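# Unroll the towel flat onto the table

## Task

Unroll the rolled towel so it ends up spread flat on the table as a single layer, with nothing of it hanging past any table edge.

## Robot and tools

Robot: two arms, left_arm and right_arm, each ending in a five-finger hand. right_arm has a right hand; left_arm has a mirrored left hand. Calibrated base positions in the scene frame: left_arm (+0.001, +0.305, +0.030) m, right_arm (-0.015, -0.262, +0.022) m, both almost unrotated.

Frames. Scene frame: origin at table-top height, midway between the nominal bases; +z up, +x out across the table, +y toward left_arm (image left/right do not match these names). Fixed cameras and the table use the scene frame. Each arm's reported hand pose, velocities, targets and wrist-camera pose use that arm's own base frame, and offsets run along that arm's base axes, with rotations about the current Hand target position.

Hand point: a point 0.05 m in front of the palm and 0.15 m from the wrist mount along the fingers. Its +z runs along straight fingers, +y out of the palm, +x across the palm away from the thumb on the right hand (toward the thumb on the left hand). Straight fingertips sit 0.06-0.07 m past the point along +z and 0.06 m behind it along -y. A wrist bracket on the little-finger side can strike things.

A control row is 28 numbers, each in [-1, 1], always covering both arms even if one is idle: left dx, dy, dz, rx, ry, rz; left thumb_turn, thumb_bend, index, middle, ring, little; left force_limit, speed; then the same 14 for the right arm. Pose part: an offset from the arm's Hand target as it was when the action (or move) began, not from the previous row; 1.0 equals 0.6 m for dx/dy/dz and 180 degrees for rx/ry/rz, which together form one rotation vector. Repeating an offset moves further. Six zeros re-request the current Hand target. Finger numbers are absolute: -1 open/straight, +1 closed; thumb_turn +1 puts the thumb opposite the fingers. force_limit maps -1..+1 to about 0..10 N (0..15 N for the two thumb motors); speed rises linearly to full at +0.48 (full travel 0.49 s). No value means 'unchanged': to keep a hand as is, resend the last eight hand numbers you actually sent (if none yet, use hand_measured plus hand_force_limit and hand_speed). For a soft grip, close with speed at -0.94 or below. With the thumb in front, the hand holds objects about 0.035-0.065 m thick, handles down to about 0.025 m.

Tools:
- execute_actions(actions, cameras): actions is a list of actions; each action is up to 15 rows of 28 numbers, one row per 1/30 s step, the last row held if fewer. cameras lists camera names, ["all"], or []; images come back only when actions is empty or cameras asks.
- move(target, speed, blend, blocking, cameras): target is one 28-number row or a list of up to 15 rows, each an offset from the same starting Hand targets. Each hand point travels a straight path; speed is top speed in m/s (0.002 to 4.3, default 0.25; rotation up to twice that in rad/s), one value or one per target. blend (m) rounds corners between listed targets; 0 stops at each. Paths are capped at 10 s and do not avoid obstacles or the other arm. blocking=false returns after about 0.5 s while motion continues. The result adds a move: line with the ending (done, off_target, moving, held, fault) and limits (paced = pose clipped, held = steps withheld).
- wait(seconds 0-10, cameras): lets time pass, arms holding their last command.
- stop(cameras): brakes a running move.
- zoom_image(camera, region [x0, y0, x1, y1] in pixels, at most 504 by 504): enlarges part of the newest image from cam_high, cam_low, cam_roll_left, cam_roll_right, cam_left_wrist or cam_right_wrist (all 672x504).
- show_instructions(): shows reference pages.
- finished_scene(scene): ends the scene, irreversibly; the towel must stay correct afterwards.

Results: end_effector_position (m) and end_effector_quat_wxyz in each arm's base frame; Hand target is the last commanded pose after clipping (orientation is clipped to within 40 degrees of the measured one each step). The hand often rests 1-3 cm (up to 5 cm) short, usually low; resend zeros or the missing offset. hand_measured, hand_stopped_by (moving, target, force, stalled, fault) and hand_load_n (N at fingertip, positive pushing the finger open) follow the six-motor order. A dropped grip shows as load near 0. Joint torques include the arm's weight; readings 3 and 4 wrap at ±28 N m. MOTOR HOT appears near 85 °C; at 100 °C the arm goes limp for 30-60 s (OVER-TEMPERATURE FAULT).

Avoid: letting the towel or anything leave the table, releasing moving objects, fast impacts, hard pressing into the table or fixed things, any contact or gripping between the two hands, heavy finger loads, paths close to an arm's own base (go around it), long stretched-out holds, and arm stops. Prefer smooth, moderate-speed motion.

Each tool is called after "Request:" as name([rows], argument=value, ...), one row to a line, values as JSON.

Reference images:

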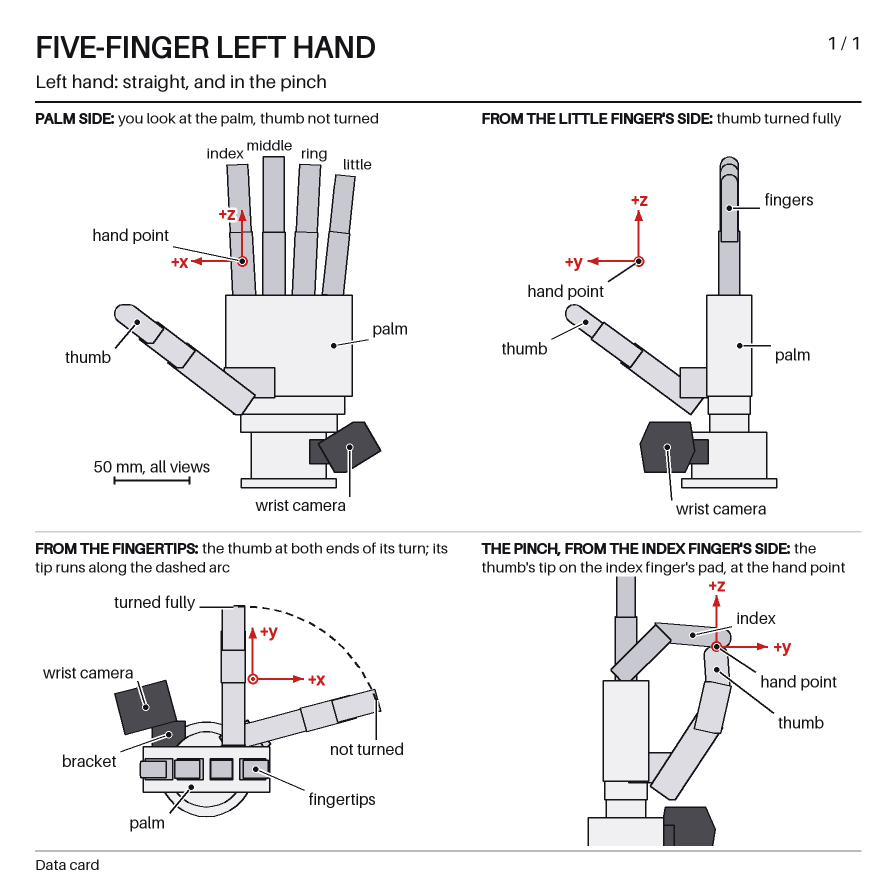

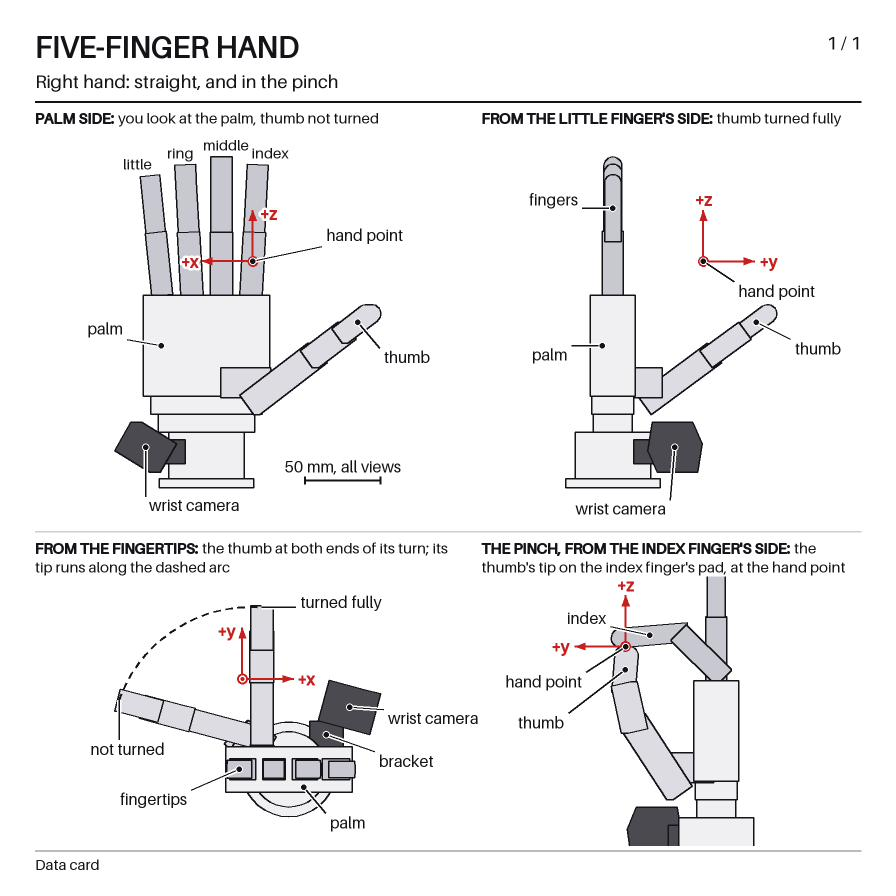

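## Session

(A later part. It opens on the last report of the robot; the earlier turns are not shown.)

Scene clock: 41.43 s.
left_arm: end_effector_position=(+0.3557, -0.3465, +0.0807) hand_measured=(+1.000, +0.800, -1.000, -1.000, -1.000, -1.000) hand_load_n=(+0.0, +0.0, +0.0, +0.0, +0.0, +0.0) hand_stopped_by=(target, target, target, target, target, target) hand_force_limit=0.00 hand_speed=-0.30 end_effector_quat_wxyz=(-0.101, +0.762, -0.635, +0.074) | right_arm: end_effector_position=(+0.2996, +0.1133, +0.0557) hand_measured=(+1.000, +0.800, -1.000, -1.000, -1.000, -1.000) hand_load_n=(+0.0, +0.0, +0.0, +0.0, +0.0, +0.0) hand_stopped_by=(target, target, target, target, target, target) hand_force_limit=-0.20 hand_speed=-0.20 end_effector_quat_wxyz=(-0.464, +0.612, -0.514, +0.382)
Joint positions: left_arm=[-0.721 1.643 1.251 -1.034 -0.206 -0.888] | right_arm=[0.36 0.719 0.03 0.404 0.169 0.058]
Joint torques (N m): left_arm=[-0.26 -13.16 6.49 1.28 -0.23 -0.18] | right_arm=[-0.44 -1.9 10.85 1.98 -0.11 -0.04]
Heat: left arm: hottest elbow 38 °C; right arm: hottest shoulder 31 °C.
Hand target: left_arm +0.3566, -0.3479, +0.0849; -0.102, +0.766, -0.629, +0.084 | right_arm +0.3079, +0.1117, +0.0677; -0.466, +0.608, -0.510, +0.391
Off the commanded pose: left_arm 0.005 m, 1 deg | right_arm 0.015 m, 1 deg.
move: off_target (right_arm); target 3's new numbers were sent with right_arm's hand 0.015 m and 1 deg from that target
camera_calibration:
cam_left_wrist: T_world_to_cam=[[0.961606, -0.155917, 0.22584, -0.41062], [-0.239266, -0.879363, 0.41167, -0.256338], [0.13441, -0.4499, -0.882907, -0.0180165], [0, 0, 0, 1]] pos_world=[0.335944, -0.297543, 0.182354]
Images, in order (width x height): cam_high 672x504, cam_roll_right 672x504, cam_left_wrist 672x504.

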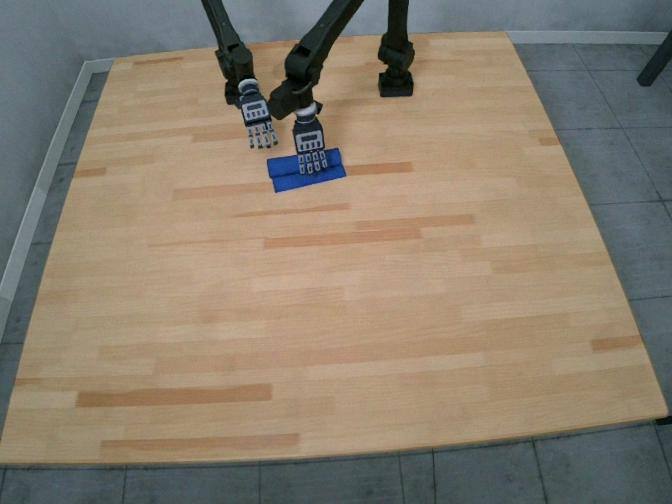

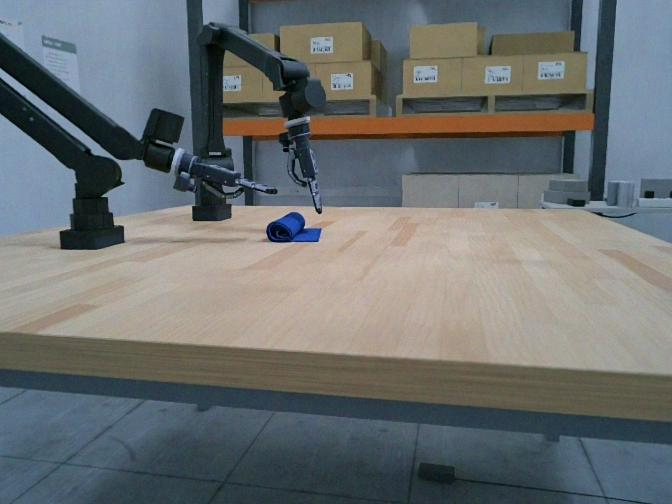

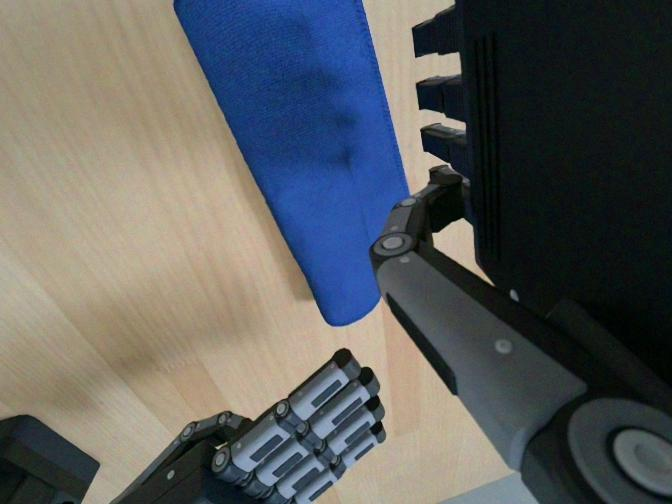

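Request:
move([
  [-0.0275,-0.0067,-0.04,0,0,0,1,0.8,-1,-1,-1,-1,0,-0.3,0,0,0,0,0,0,1,0.8,-1,-1,-1,-1,-0.2,-0.2],
  [-0.0275,-0.0067,-0.147,0,0,0,1,0.8,-1,-1,-1,-1,0,-0.3,0,0,0,0,0,0,1,0.8,-1,-1,-1,-1,-0.2,-0.2],
], speed=[0.1,0.06], blend=[0.005,0], cameras=["cam_high","cam_roll_right","cam_left_wrist"])

Request:
zoom_image(camera="cam_high", region=[250, 130, 370, 230])

Request:
zoom_image(camera="cam_roll_right", region=[210, 150, 370, 250])

Scene clock: 44.17 s.
left_arm: end_effector_position=(+0.3436, -0.3527, +0.0276) hand_measured=(+1.000, +0.800, -1.000, -1.000, -1.000, -1.000) hand_load_n=(+0.0, +0.0, +0.0, -2.0, +0.0, +0.0) hand_stopped_by=(target, target, target, target, target, target) hand_force_limit=0.00 hand_speed=-0.30 end_effector_quat_wxyz=(-0.102, +0.763, -0.631, +0.100) | right_arm: end_effector_position=(+0.2996, +0.1133, +0.0557) hand_measured=(+1.000, +0.800, -1.000, -1.000, -1.000, -1.000) hand_load_n=(+0.0, +0.0, +0.0, +0.0, +0.0, +0.0) hand_stopped_by=(target, target, target, target, target, target) hand_force_limit=-0.20 hand_speed=-0.20 end_effector_quat_wxyz=(-0.464, +0.612, -0.514, +0.382)
Joint positions: left_arm=[-0.75 1.663 1.116 -0.832 -0.216 -0.918] | right_arm=[0.36 0.719 0.03 0.404 0.169 0.058]
Joint torques (N m): left_arm=[-0.32 -7.94 5.45 2.44 -0.12 -0.18] | right_arm=[-0.44 -1.96 10.86 1.98 -0.11 -0.04]
Heat: left arm: hottest elbow 38 °C; right arm: hottest shoulder 31 °C.
Hand target: left_arm +0.3401, -0.3520, -0.0032; -0.102, +0.766, -0.629, +0.084 | right_arm +0.3079, +0.1117, +0.0677; -0.466, +0.608, -0.510, +0.391
Off the commanded pose: left_arm 0.031 m, 2 deg | right_arm 0.015 m, 1 deg.
move: off_target (left_arm, right_arm)
camera_calibration:
cam_left_wrist: T_world_to_cam=[[0.951356, -0.145797, 0.271414, -0.382059], [-0.255373, -0.865988, 0.429942, -0.233055], [0.172357, -0.478339, -0.861095, -0.0896691], [0, 0, 0, 1]] pos_world=[0.319413, -0.300418, 0.126682]
Images, in order (width x height): cam_high 672x504, cam_roll_right 672x504, cam_left_wrist 672x504.

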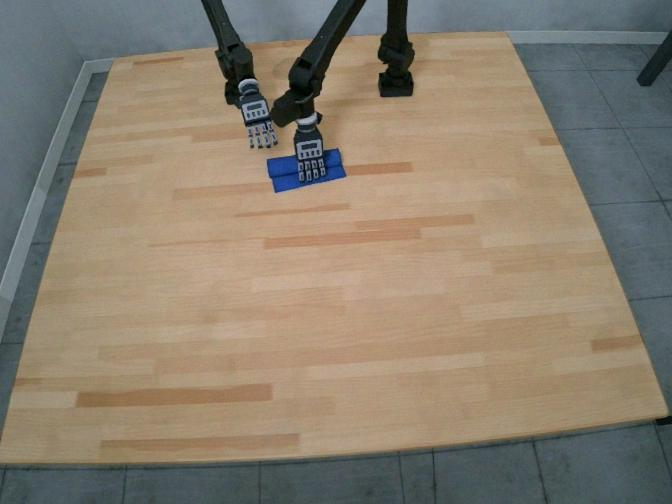

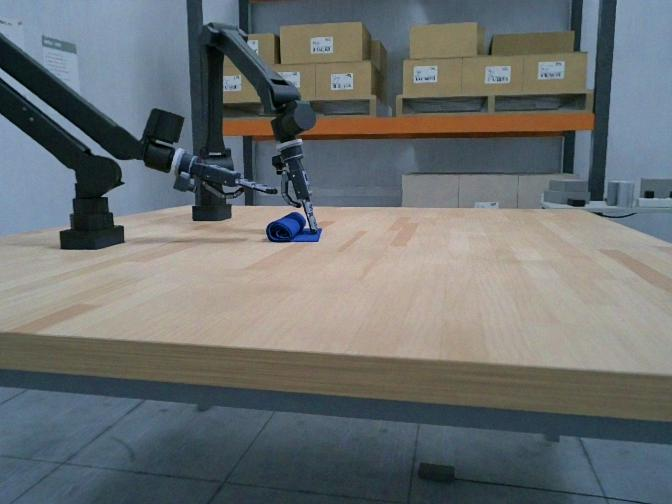

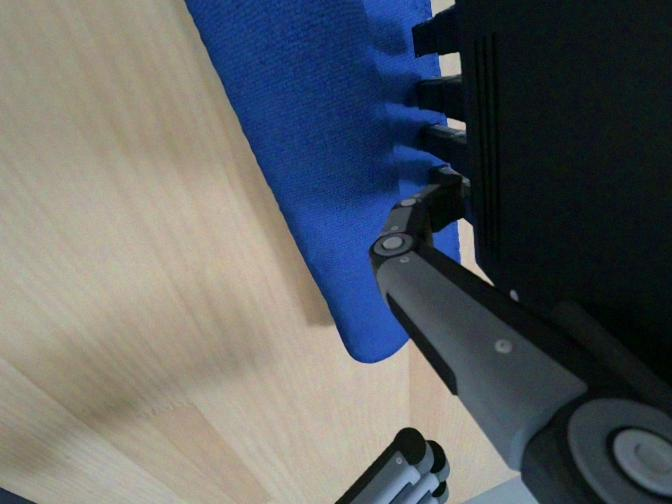

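Scaled by 4.200.

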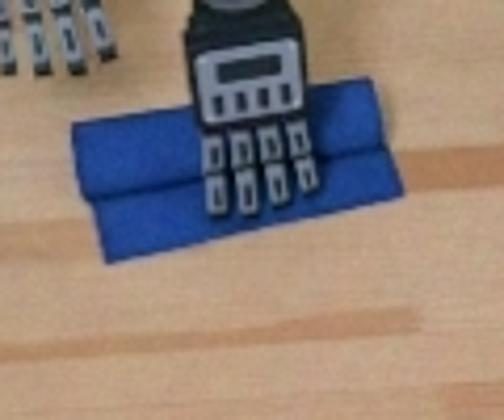

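Scaled by 3.150.

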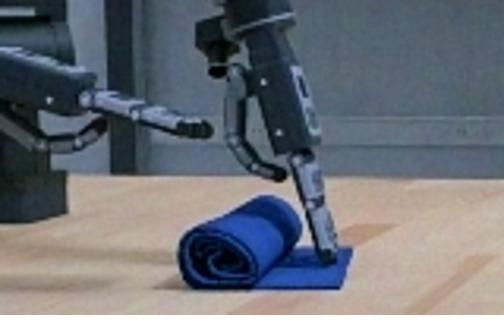

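Request:
move(target=[0.49,0.098,0,0,0,0,1,0.8,-1,-1,-1,-1,0,-0.3,0.591,0.1055,0,0,0,0,1,0.8,-1,-1,-1,-1,-0.2,-0.2], speed=0.09, cameras=["cam_high","cam_roll_right","cam_left_wrist","cam_right_wrist"])

Request:
zoom_image(camera="cam_high", region=[270, 170, 390, 270])

Request:
zoom_image(camera="cam_roll_right", region=[240, 150, 400, 250])

Scene clock: 51.20 s.
left_arm: end_effector_position=(+0.6253, -0.3041, +0.0326) hand_measured=(+1.000, +0.800, -1.000, -1.000, -1.000, -1.000) hand_load_n=(+0.0, +0.0, +0.0, -1.5, +0.0, +0.0) hand_stopped_by=(target, target, target, target, target, target) hand_force_limit=0.00 hand_speed=-0.30 end_effector_quat_wxyz=(-0.105, +0.764, -0.627, +0.109) | right_arm: end_effector_position=(+0.6470, +0.1800, +0.0758) hand_measured=(+1.000, +0.800, -1.000, -1.000, -1.000, -1.000) hand_load_n=(+0.0, +0.0, +0.0, -0.5, -0.5, +0.0) hand_stopped_by=(target, target, target, target, target, target) hand_force_limit=-0.20 hand_speed=-0.20 end_effector_quat_wxyz=(-0.474, +0.604, -0.509, +0.389)
Joint positions: left_arm=[-0.407 2.15 1.874 -1.025 -0.141 -0.585] | right_arm=[0.239 1.79 0.947 0.591 0.053 0.027]
Joint torques (N m): left_arm=[1.03 -13.63 9.54 0.8 -0.19 0.09] | right_arm=[-0.56 -13.57 11.43 2 -0.16 -0.04]
Heat: left arm: hottest elbow 38 °C; right arm: hottest elbow 32 °C.
Hand target: left_arm +0.6340, -0.2932, -0.0034; -0.102, +0.766, -0.629, +0.084 | right_arm +0.6626, +0.1749, +0.0678; -0.466, +0.608, -0.511, +0.391
Off the commanded pose: left_arm 0.038 m, 3 deg | right_arm 0.018 m, 1 deg.
move: off_target (left_arm, right_arm)
camera_calibration:
cam_left_wrist: T_world_to_cam=[[0.947706, -0.13757, 0.287971, -0.640165], [-0.256772, -0.864538, 0.432021, -0.119999], [0.189529, -0.483371, -0.854653, -0.123096], [0, 0, 0, 1]] pos_world=[0.599206, -0.251313, 0.130987]
cam_right_wrist: T_world_to_cam=[[-0.22227, -0.298831, -0.92806, 0.26463], [-0.676162, 0.733018, -0.0740882, 0.311301], [0.702425, 0.611052, -0.364986, -0.42079], [0, 0, 0, 1]] pos_world=[0.564882, 0.108015, 0.115074]
Images, in order (width x height): cam_high 672x504, cam_roll_right 672x504, cam_left_wrist 672x504, cam_right_wrist 672x504.

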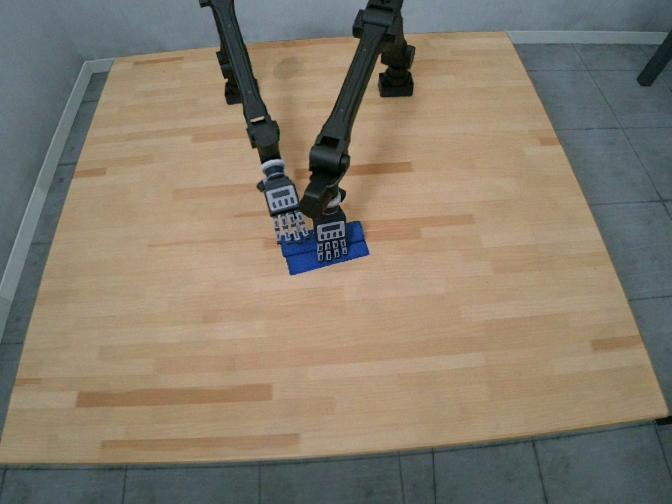

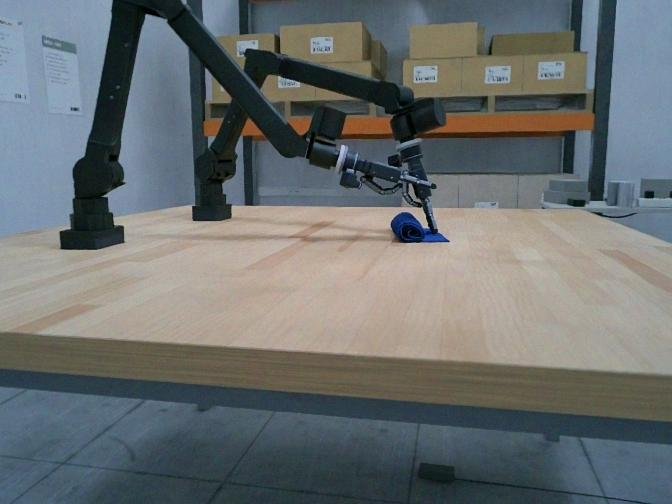

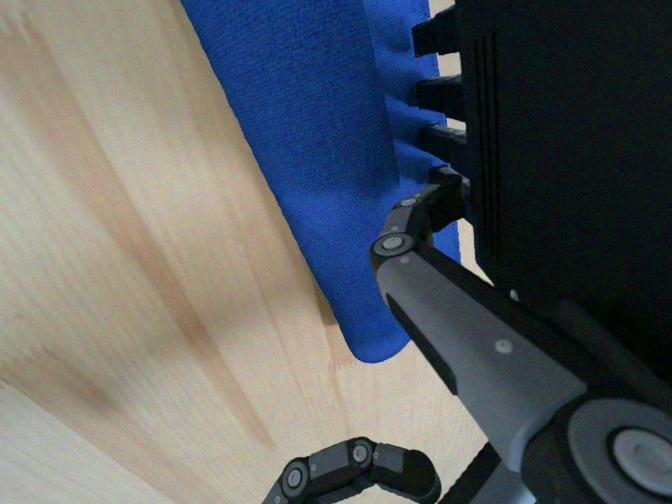

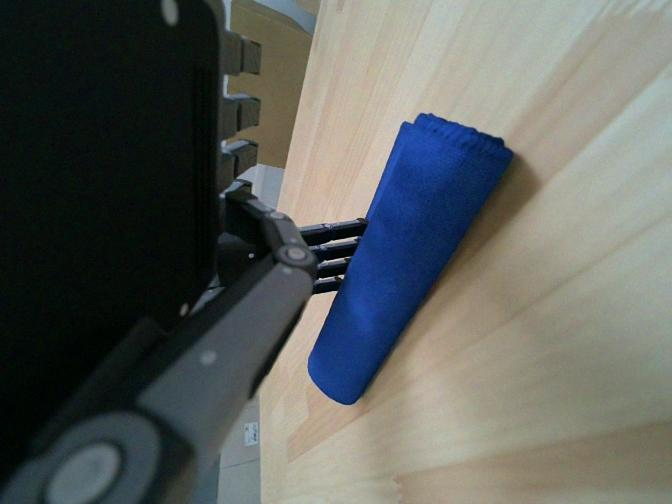

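Scaled by 4.200.

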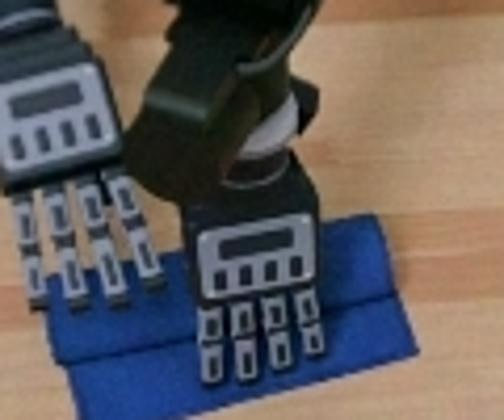

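Scaled by 3.150.

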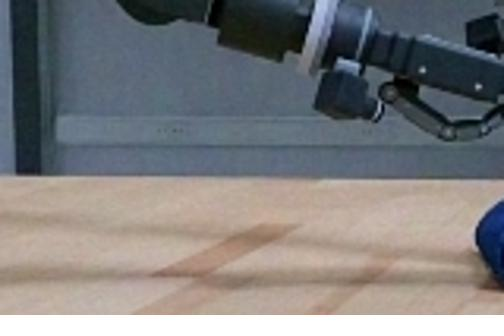

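Request:
move([
  [0,0,0,0,0,0,1,0.8,-1,-1,-1,-1,0,-0.3,-0.02,-0.003,-0.146,0,0,0,1,0.8,-1,-1,-1,-1,-0.2,-0.2],
  [0,0,0,0,0,0,1,0.8,-1,-1,-1,-1,0,-0.3,-0.203,-0.035,-0.156,0,0,0,1,0.8,-1,-1,-1,-1,-0.2,-0.2],
], speed=[0.1,0.07], cameras=["cam_high","cam_roll_right","cam_left_wrist","cam_right_wrist"])

Request:
zoom_image(camera="cam_high", region=[270, 180, 390, 280])

Request:
zoom_image(camera="cam_roll_right", region=[310, 150, 470, 260])

Scene clock: 56.43 s.
left_arm: end_effector_position=(+0.6253, -0.3041, +0.0326) hand_measured=(+1.000, +0.800, -1.000, -1.000, -1.000, -1.000) hand_load_n=(+0.0, +0.0, +0.0, -1.5, +0.0, +0.5) hand_stopped_by=(target, target, target, target, target, target) hand_force_limit=0.00 hand_speed=-0.30 end_effector_quat_wxyz=(-0.105, +0.764, -0.627, +0.109) | right_arm: end_effector_position=(+0.5506, +0.1566, -0.0151) hand_measured=(+1.000, +0.800, -1.000, -1.000, -1.000, -1.000) hand_load_n=(+0.0, +0.0, +0.0, +0.0, +0.0, +0.0) hand_stopped_by=(target, target, target, target, target, target) hand_force_limit=-0.20 hand_speed=-0.20 end_effector_quat_wxyz=(-0.477, +0.600, -0.507, +0.393)
Joint positions: left_arm=[-0.407 2.15 1.874 -1.025 -0.141 -0.584] | right_arm=[0.241 1.888 0.635 1.015 0.059 0.027]
Joint torques (N m): left_arm=[1.08 -13.8 9.51 0.8 -0.19 0.08] | right_arm=[0.85 -13.68 3.22 2.67 0.25 -0.01]
Heat: left arm: hottest elbow 39 °C; right arm: hottest elbow 32 °C.
Hand target: left_arm +0.6340, -0.2932, -0.0034; -0.102, +0.766, -0.629, +0.084 | right_arm +0.5408, +0.1541, -0.0258; -0.466, +0.608, -0.510, +0.391
Off the commanded pose: left_arm 0.039 m, 3 deg | right_arm 0.015 m, 2 deg.
move: off_target (left_arm, right_arm)
camera_calibration:
cam_left_wrist: T_world_to_cam=[[0.947669, -0.137954, 0.287909, -0.640217], [-0.257056, -0.864531, 0.431866, -0.119721], [0.189329, -0.483275, -0.854751, -0.12289], [0, 0, 0, 1]] pos_world=[0.599206, -0.251213, 0.130987]
cam_right_wrist: T_world_to_cam=[[-0.210971, -0.296424, -0.931463, 0.145213], [-0.672461, 0.7356, -0.0817849, 0.254006], [0.709427, 0.609119, -0.354524, -0.375333], [0, 0, 0, 1]] pos_world=[0.467717, 0.0848205, 0.0229698]
Images, in order (width x height): cam_high 672x504, cam_roll_right 672x504, cam_left_wrist 672x504, cam_right_wrist 672x504.

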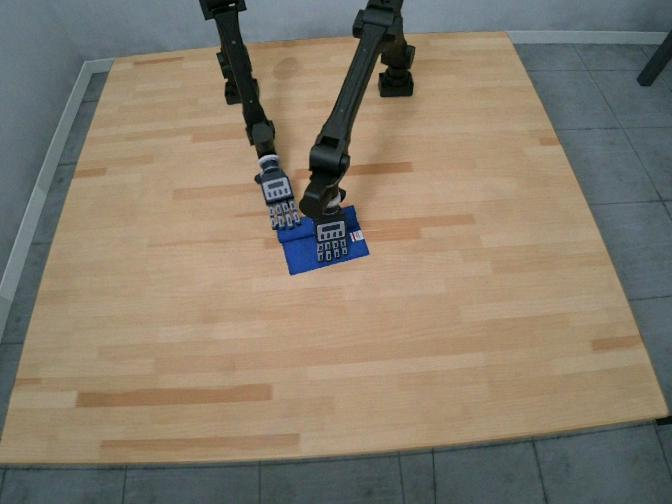

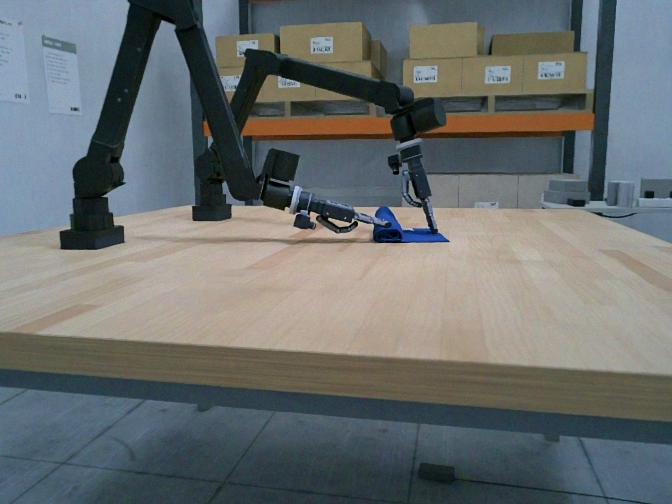

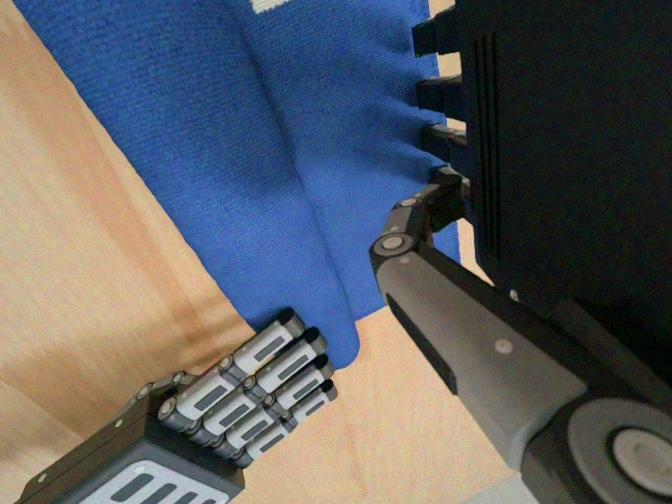

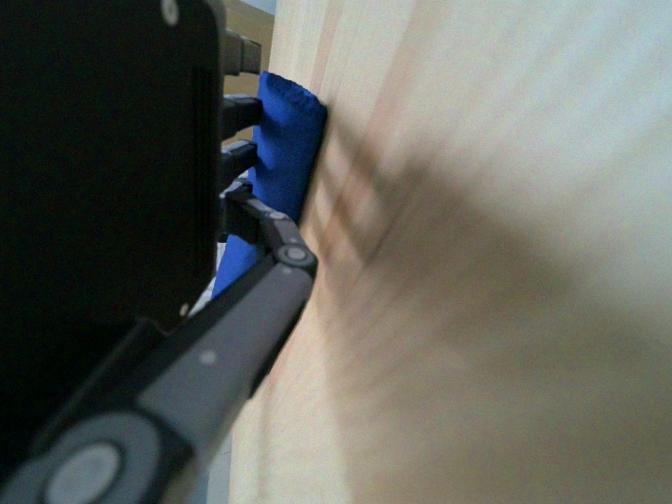

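Scaled by 4.200.

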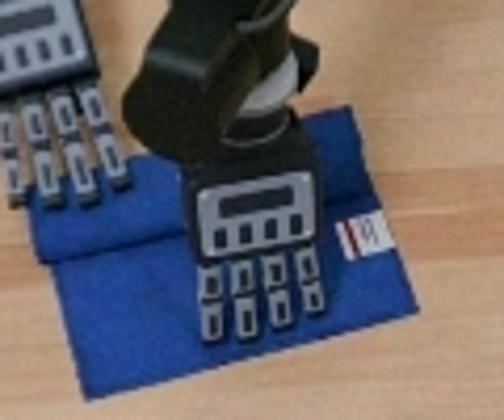

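Scaled by 3.150.

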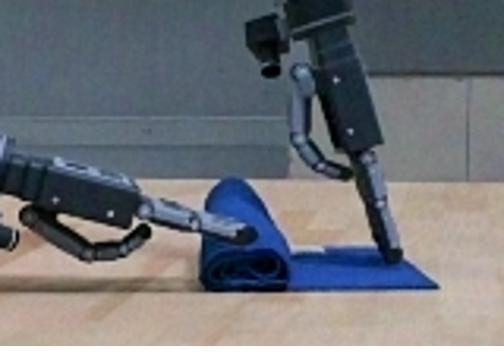

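Request:
move([
  [0,0,0,0,0,0,1,0.8,-1,-1,-1,-1,0,-0.3,0,0,0.08,0,0,0,1,0.8,-1,-1,-1,-1,-0.2,-0.2],
  [0,0,0,0,0,0,1,0.8,-1,-1,-1,-1,0,-0.3,0.057,0.025,0.08,0,0,0,1,0.8,-1,-1,-1,-1,-0.2,-0.2],
  [0,0,0,0,0,0,1,0.8,-1,-1,-1,-1,0,-0.3,0.057,0.025,0,0,0,0,1,0.8,-1,-1,-1,-1,-0.2,-0.2],
  [0,0,0,0,0,0,1,0.8,-1,-1,-1,-1,0,-0.3,-0.123,-0.007,-0.01,0,0,0,1,0.8,-1,-1,-1,-1,-0.2,-0.2],
], speed=[0.15,0.12,0.1,0.08], blend=[0.015,0.01,0,0], cameras=["cam_high","cam_roll_right","cam_left_wrist","cam_right_wrist"])

Request:
zoom_image(camera="cam_high", region=[270, 180, 390, 280])

Request:
zoom_image(camera="cam_roll_right", region=[310, 150, 470, 260])

Scene clock: 60.93 s.
left_arm: end_effector_position=(+0.6253, -0.3041, +0.0326) hand_measured=(+1.000, +0.800, -1.000, -1.000, -1.000, -1.000) hand_load_n=(+0.0, +0.0, +0.0, -1.5, +0.0, +0.0) hand_stopped_by=(target, target, target, target, target, target) hand_force_limit=0.00 hand_speed=-0.30 end_effector_quat_wxyz=(-0.105, +0.764, -0.627, +0.109) | right_arm: end_effector_position=(+0.4721, +0.1451, -0.0342) hand_measured=(+1.000, +0.800, -1.000, -1.000, -1.000, -1.000) hand_load_n=(+0.0, +0.0, +0.0, +0.0, +0.0, +0.0) hand_stopped_by=(target, target, target, target, target, target) hand_force_limit=-0.20 hand_speed=-0.20 end_effector_quat_wxyz=(-0.462, +0.608, -0.514, +0.392)
Joint positions: left_arm=[-0.407 2.15 1.874 -1.025 -0.141 -0.584] | right_arm=[0.276 1.862 0.431 1.16 0.107 0.027]
Joint torques (N m): left_arm=[1.08 -13.8 9.5 0.8 -0.19 0.08] | right_arm=[1.55 -12.4 2.19 3.29 0.03 0.11]
Heat: left arm: hottest elbow 39 °C; right arm: hottest elbow 32 °C.
Hand target: left_arm +0.6340, -0.2932, -0.0034; -0.102, +0.766, -0.629, +0.084 | right_arm +0.4669, +0.1498, -0.0318; -0.466, +0.608, -0.510, +0.391
Off the commanded pose: left_arm 0.039 m, 3 deg | right_arm 0.007 m, 1 deg.
move: off_target (left_arm)
camera_calibration:
cam_left_wrist: T_world_to_cam=[[0.947669, -0.137954, 0.287909, -0.640217], [-0.257056, -0.864531, 0.431866, -0.119721], [0.189329, -0.483275, -0.854751, -0.12289], [0, 0, 0, 1]] pos_world=[0.599206, -0.251213, 0.130987]
cam_right_wrist: T_world_to_cam=[[-0.24113, -0.312342, -0.918857, 0.124434], [-0.665692, 0.742182, -0.0775922, 0.20406], [0.706195, 0.592966, -0.386886, -0.316649], [0, 0, 0, 1]] pos_world=[0.389461, 0.0751784, 0.00766335]
Images, in order (width x height): cam_high 672x504, cam_roll_right 672x504, cam_left_wrist 672x504, cam_right_wrist 672x504.

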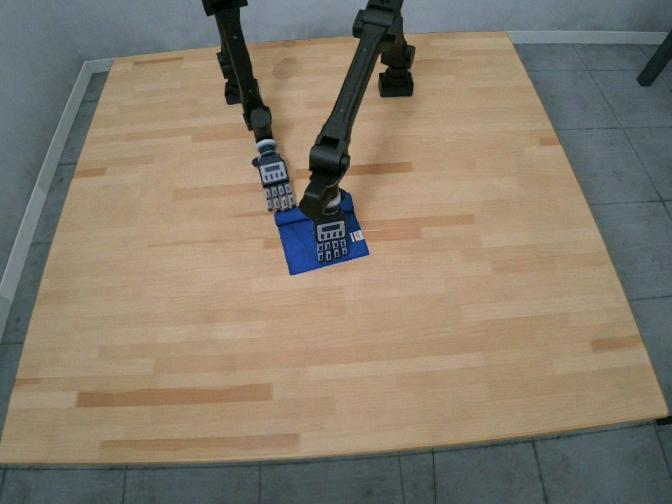

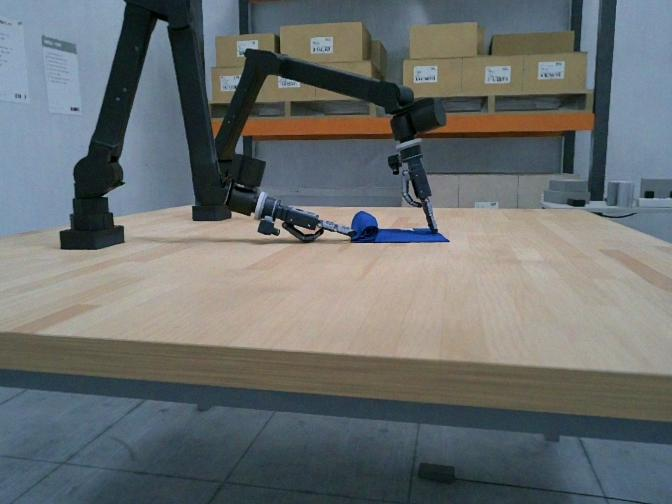

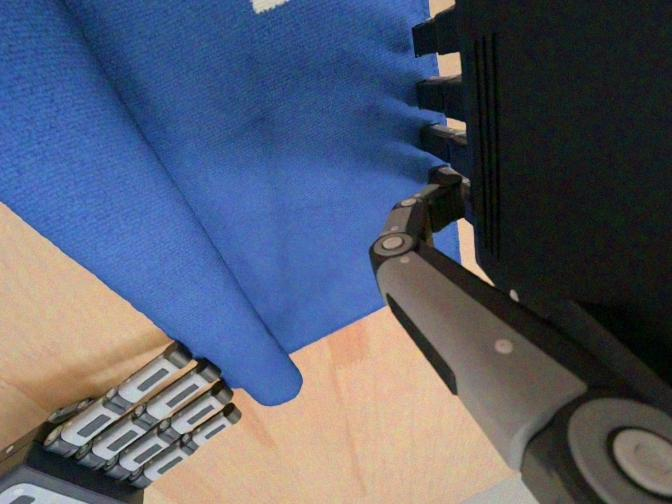

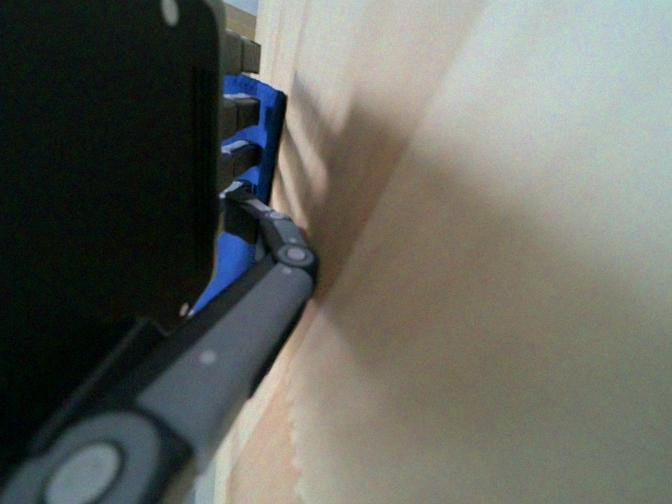

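Scaled by 4.200.

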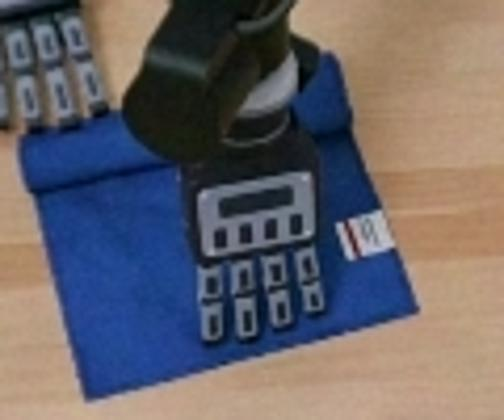

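Scaled by 3.150.

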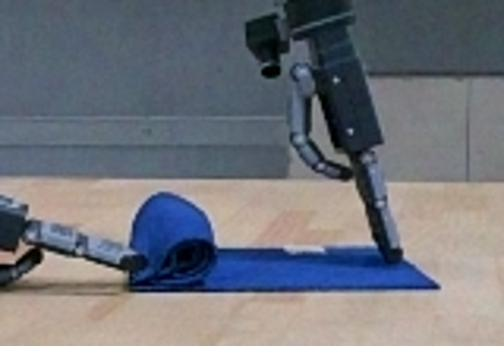

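Request:
move([
  [0,0,0,0,0,0,1,0.8,-1,-1,-1,-1,0,-0.3,0,0,0.08,0,0,0,1,0.8,-1,-1,-1,-1,-0.2,-0.2],
  [0,0,0,0,0,0,1,0.8,-1,-1,-1,-1,0,-0.3,0.11,0.083,0.11,-0.0068,0.0383,0,1,0.8,-1,-1,-1,-1,-0.2,-0.2],
  [0,0,0,0,0,0,1,0.8,-1,-1,-1,-1,0,-0.3,0.11,0.083,0.016,-0.0068,0.0383,0,1,0.8,-1,-1,-1,-1,-0.2,-0.2],
  [0,0,0,0,0,0,1,0.8,-1,-1,-1,-1,0,-0.3,-0.07,0.058,0,-0.0068,0.0383,0,1,0.8,-1,-1,-1,-1,-0.2,-0.2],
], speed=[0.15,0.12,0.1,0.08], blend=[0.015,0.01,0,0], cameras=["cam_high","cam_roll_right","cam_left_wrist","cam_right_wrist"])

Request:
zoom_image(camera="cam_high", region=[270, 160, 390, 280])

Request:
zoom_image(camera="cam_roll_right", region=[290, 160, 450, 260])

Scene clock: 66.03 s.
left_arm: end_effector_position=(+0.6253, -0.3041, +0.0326) hand_measured=(+1.000, +0.800, -1.000, -1.000, -1.000, -1.000) hand_load_n=(+0.0, +0.0, +0.0, -1.5, -0.5, +0.0) hand_stopped_by=(target, target, target, target, target, target) hand_force_limit=0.00 hand_speed=-0.30 end_effector_quat_wxyz=(-0.105, +0.764, -0.627, +0.109) | right_arm: end_effector_position=(+0.4368, +0.1821, -0.0237) hand_measured=(+1.000, +0.800, -1.000, -1.000, -1.000, -1.000) hand_load_n=(+0.0, +0.0, +0.0, +0.5, +0.0, +0.0) hand_stopped_by=(target, target, target, target, target, target) hand_force_limit=-0.20 hand_speed=-0.20 end_effector_quat_wxyz=(-0.433, +0.628, -0.531, +0.369)
Joint positions: left_arm=[-0.407 2.15 1.874 -1.025 -0.141 -0.584] | right_arm=[0.419 1.705 0.403 0.928 0.239 0.089]
Joint torques (N m): left_arm=[1.03 -13.8 9.5 0.79 -0.2 0.07] | right_arm=[1.67 -10.46 2.76 2.61 0 0.17]
Heat: left arm: hottest elbow 39 °C; right arm: hottest shoulder 32 °C.
Hand target: left_arm +0.6340, -0.2932, -0.0034; -0.102, +0.766, -0.629, +0.084 | right_arm +0.4250, +0.1846, -0.0318; -0.428, +0.635, -0.533, +0.359
Off the commanded pose: left_arm 0.039 m, 3 deg | right_arm 0.015 m, 1 deg.
move: off_target (left_arm, right_arm)
camera_calibration:
cam_left_wrist: T_world_to_cam=[[0.947669, -0.137954, 0.287909, -0.640217], [-0.257056, -0.864531, 0.431866, -0.119721], [0.189329, -0.483275, -0.854751, -0.12289], [0, 0, 0, 1]] pos_world=[0.599206, -0.251213, 0.130987]
cam_right_wrist: T_world_to_cam=[[-0.324061, -0.326399, -0.887946, 0.176643], [-0.669671, 0.742115, -0.0283934, 0.156842], [0.668226, 0.58543, -0.45907, -0.293426], [0, 0, 0, 1]] pos_world=[0.35835, 0.113042, 0.0265994]
Images, in order (width x height): cam_high 672x504, cam_roll_right 672x504, cam_left_wrist 672x504, cam_right_wrist 672x504.

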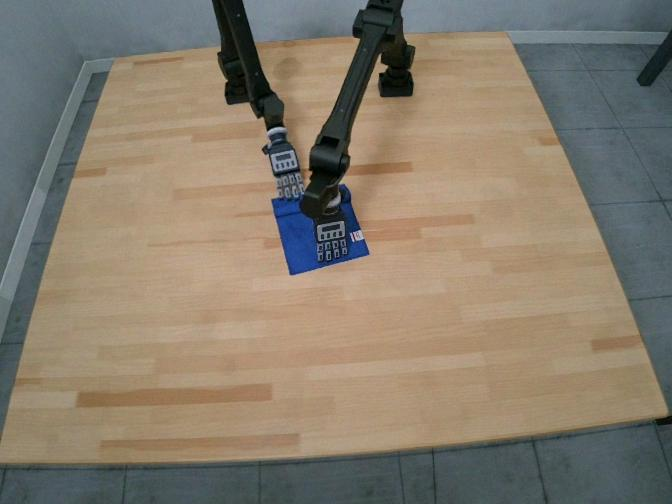

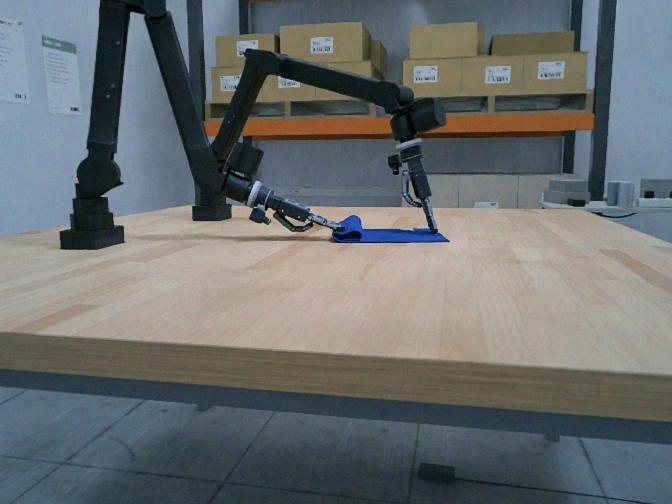

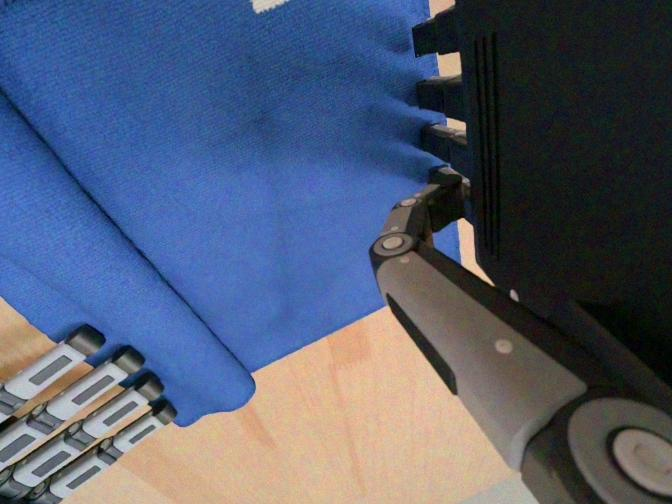

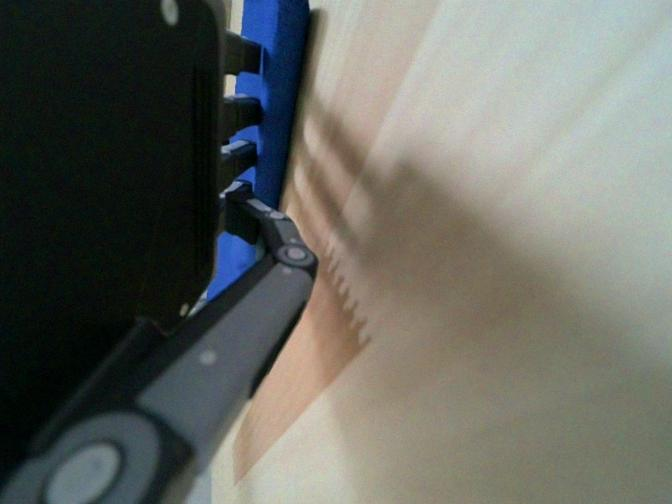

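Scaled by 4.200.

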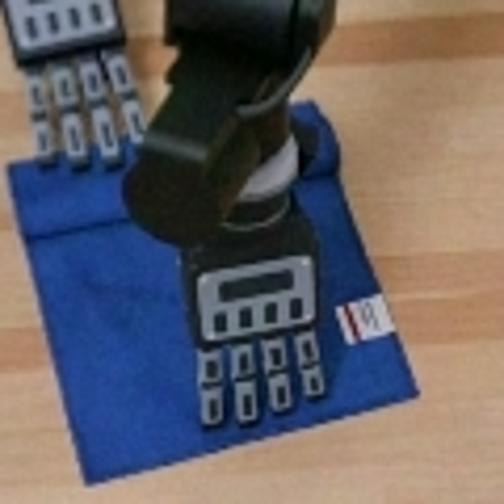

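Scaled by 3.150.

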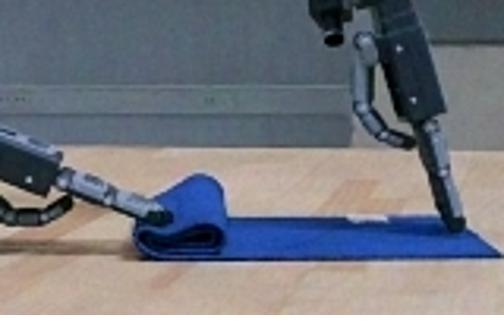

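Request:
move([
  [0,0,0,0,0,0,1,0.8,-1,-1,-1,-1,0,-0.3,0,0,0.08,0,0,0,1,0.8,-1,-1,-1,-1,-0.2,-0.2],
  [0,0,0,0,0,0,1,0.8,-1,-1,-1,-1,0,-0.3,0.13,0.112,0.12,0,0,0,1,0.8,-1,-1,-1,-1,-0.2,-0.2],
  [0,0,0,0,0,0,1,0.8,-1,-1,-1,-1,0,-0.3,0.13,0.112,0.003,0,0,0,1,0.8,-1,-1,-1,-1,-0.2,-0.2],
  [0,0,0,0,0,0,1,0.8,-1,-1,-1,-1,0,-0.3,-0.05,0.083,-0.008,0,0,0,1,0.8,-1,-1,-1,-1,-0.2,-0.2],
], speed=[0.15,0.12,0.1,0.08], blend=[0.015,0.01,0,0], cameras=["cam_high","cam_roll_right","cam_left_wrist","cam_right_wrist"])

Request:
zoom_image(camera="cam_high", region=[270, 160, 390, 280])

Request:
zoom_image(camera="cam_roll_right", region=[290, 160, 450, 260])

Scene clock: 71.37 s.
left_arm: end_effector_position=(+0.6253, -0.3041, +0.0326) hand_measured=(+1.000, +0.800, -1.000, -1.000, -1.000, -1.000) hand_load_n=(+0.0, +0.0, +0.0, -1.5, +0.0, +0.0) hand_stopped_by=(target, target, target, target, target, target) hand_force_limit=0.00 hand_speed=-0.30 end_effector_quat_wxyz=(-0.105, +0.764, -0.627, +0.109) | right_arm: end_effector_position=(+0.4108, +0.2329, -0.0233) hand_measured=(+1.000, +0.800, -1.000, -1.000, -1.000, -1.000) hand_load_n=(+0.0, +0.0, +0.0, +0.0, +0.5, +0.0) hand_stopped_by=(target, target, target, target, target, target) hand_force_limit=-0.20 hand_speed=-0.20 end_effector_quat_wxyz=(-0.437, +0.622, -0.533, +0.372)
Joint positions: left_arm=[-0.407 2.15 1.874 -1.025 -0.141 -0.584] | right_arm=[0.607 1.711 0.405 0.923 0.421 0.166]
Joint torques (N m): left_arm=[1.08 -13.8 9.51 0.79 -0.19 0.08] | right_arm=[2.08 -9.93 2.45 2.24 -0.13 0.17]
Heat: left arm: hottest elbow 40 °C; right arm: hottest shoulder 32 °C.
Hand target: left_arm +0.6340, -0.2932, -0.0034; -0.102, +0.766, -0.629, +0.084 | right_arm +0.3951, +0.2344, -0.0366; -0.428, +0.635, -0.533, +0.359
Off the commanded pose: left_arm 0.039 m, 3 deg | right_arm 0.021 m, 2 deg.
move: off_target (left_arm, right_arm)
camera_calibration:
cam_left_wrist: T_world_to_cam=[[0.947669, -0.137954, 0.287909, -0.640217], [-0.257056, -0.864531, 0.431866, -0.119721], [0.189329, -0.483275, -0.854751, -0.12289], [0, 0, 0, 1]] pos_world=[0.599206, -0.251213, 0.130987]
cam_right_wrist: T_world_to_cam=[[-0.315698, -0.31636, -0.894568, 0.179237], [-0.663269, 0.747764, -0.0303721, 0.0976903], [0.678534, 0.583751, -0.4459, -0.309057], [0, 0, 0, 1]] pos_world=[0.331085, 0.164066, 0.0254988]
Images, in order (width x height): cam_high 672x504, cam_roll_right 672x504, cam_left_wrist 672x504, cam_right_wrist 672x504.

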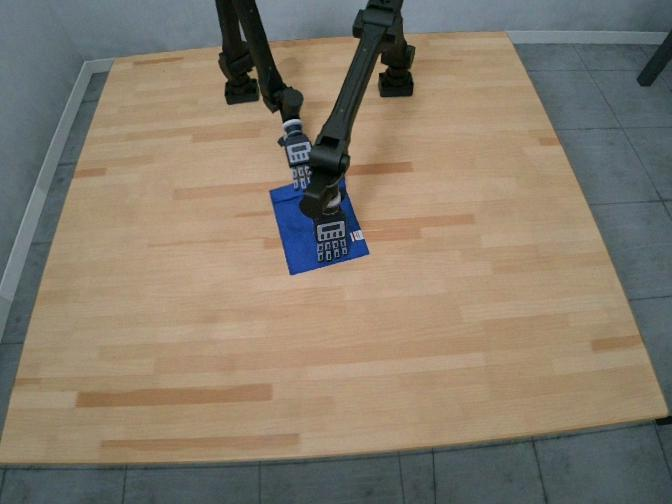

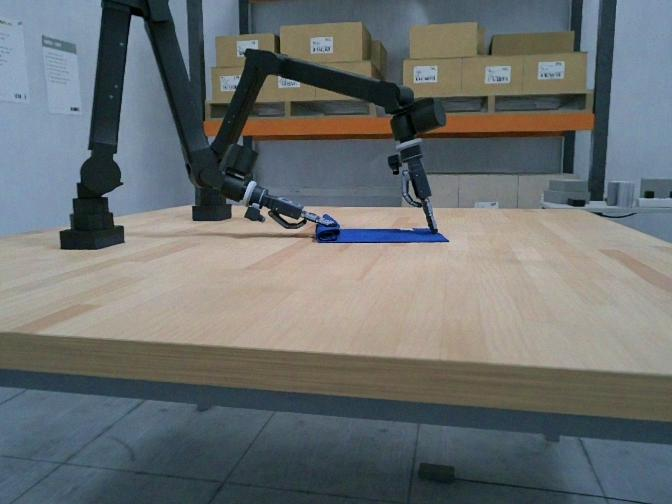

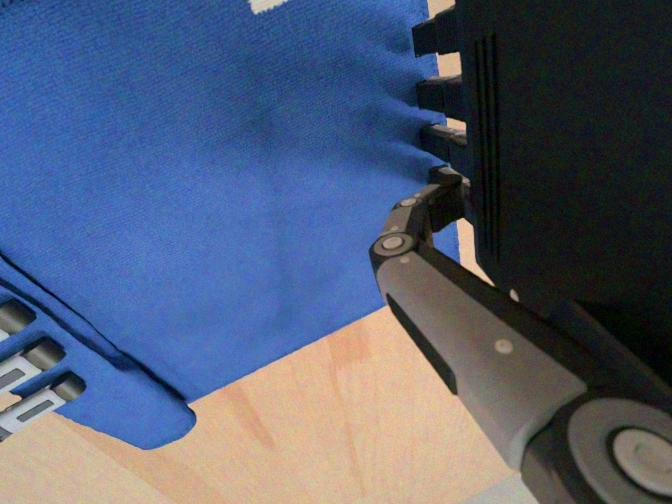

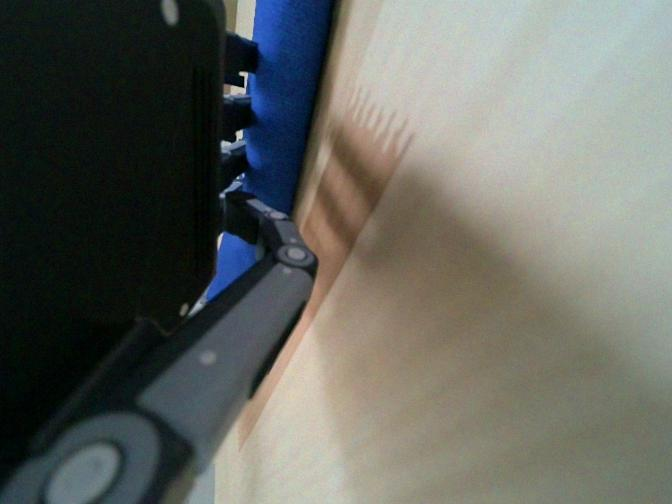

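Scaled by 4.200.

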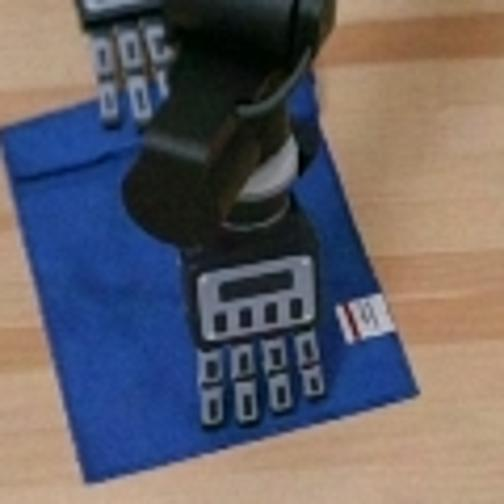

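Scaled by 3.150.

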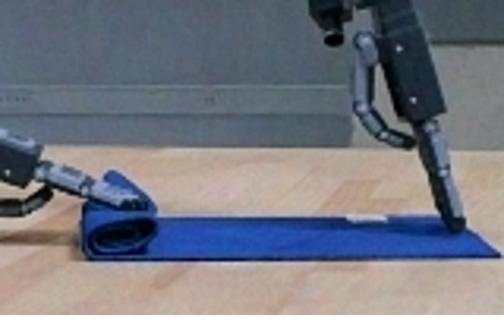

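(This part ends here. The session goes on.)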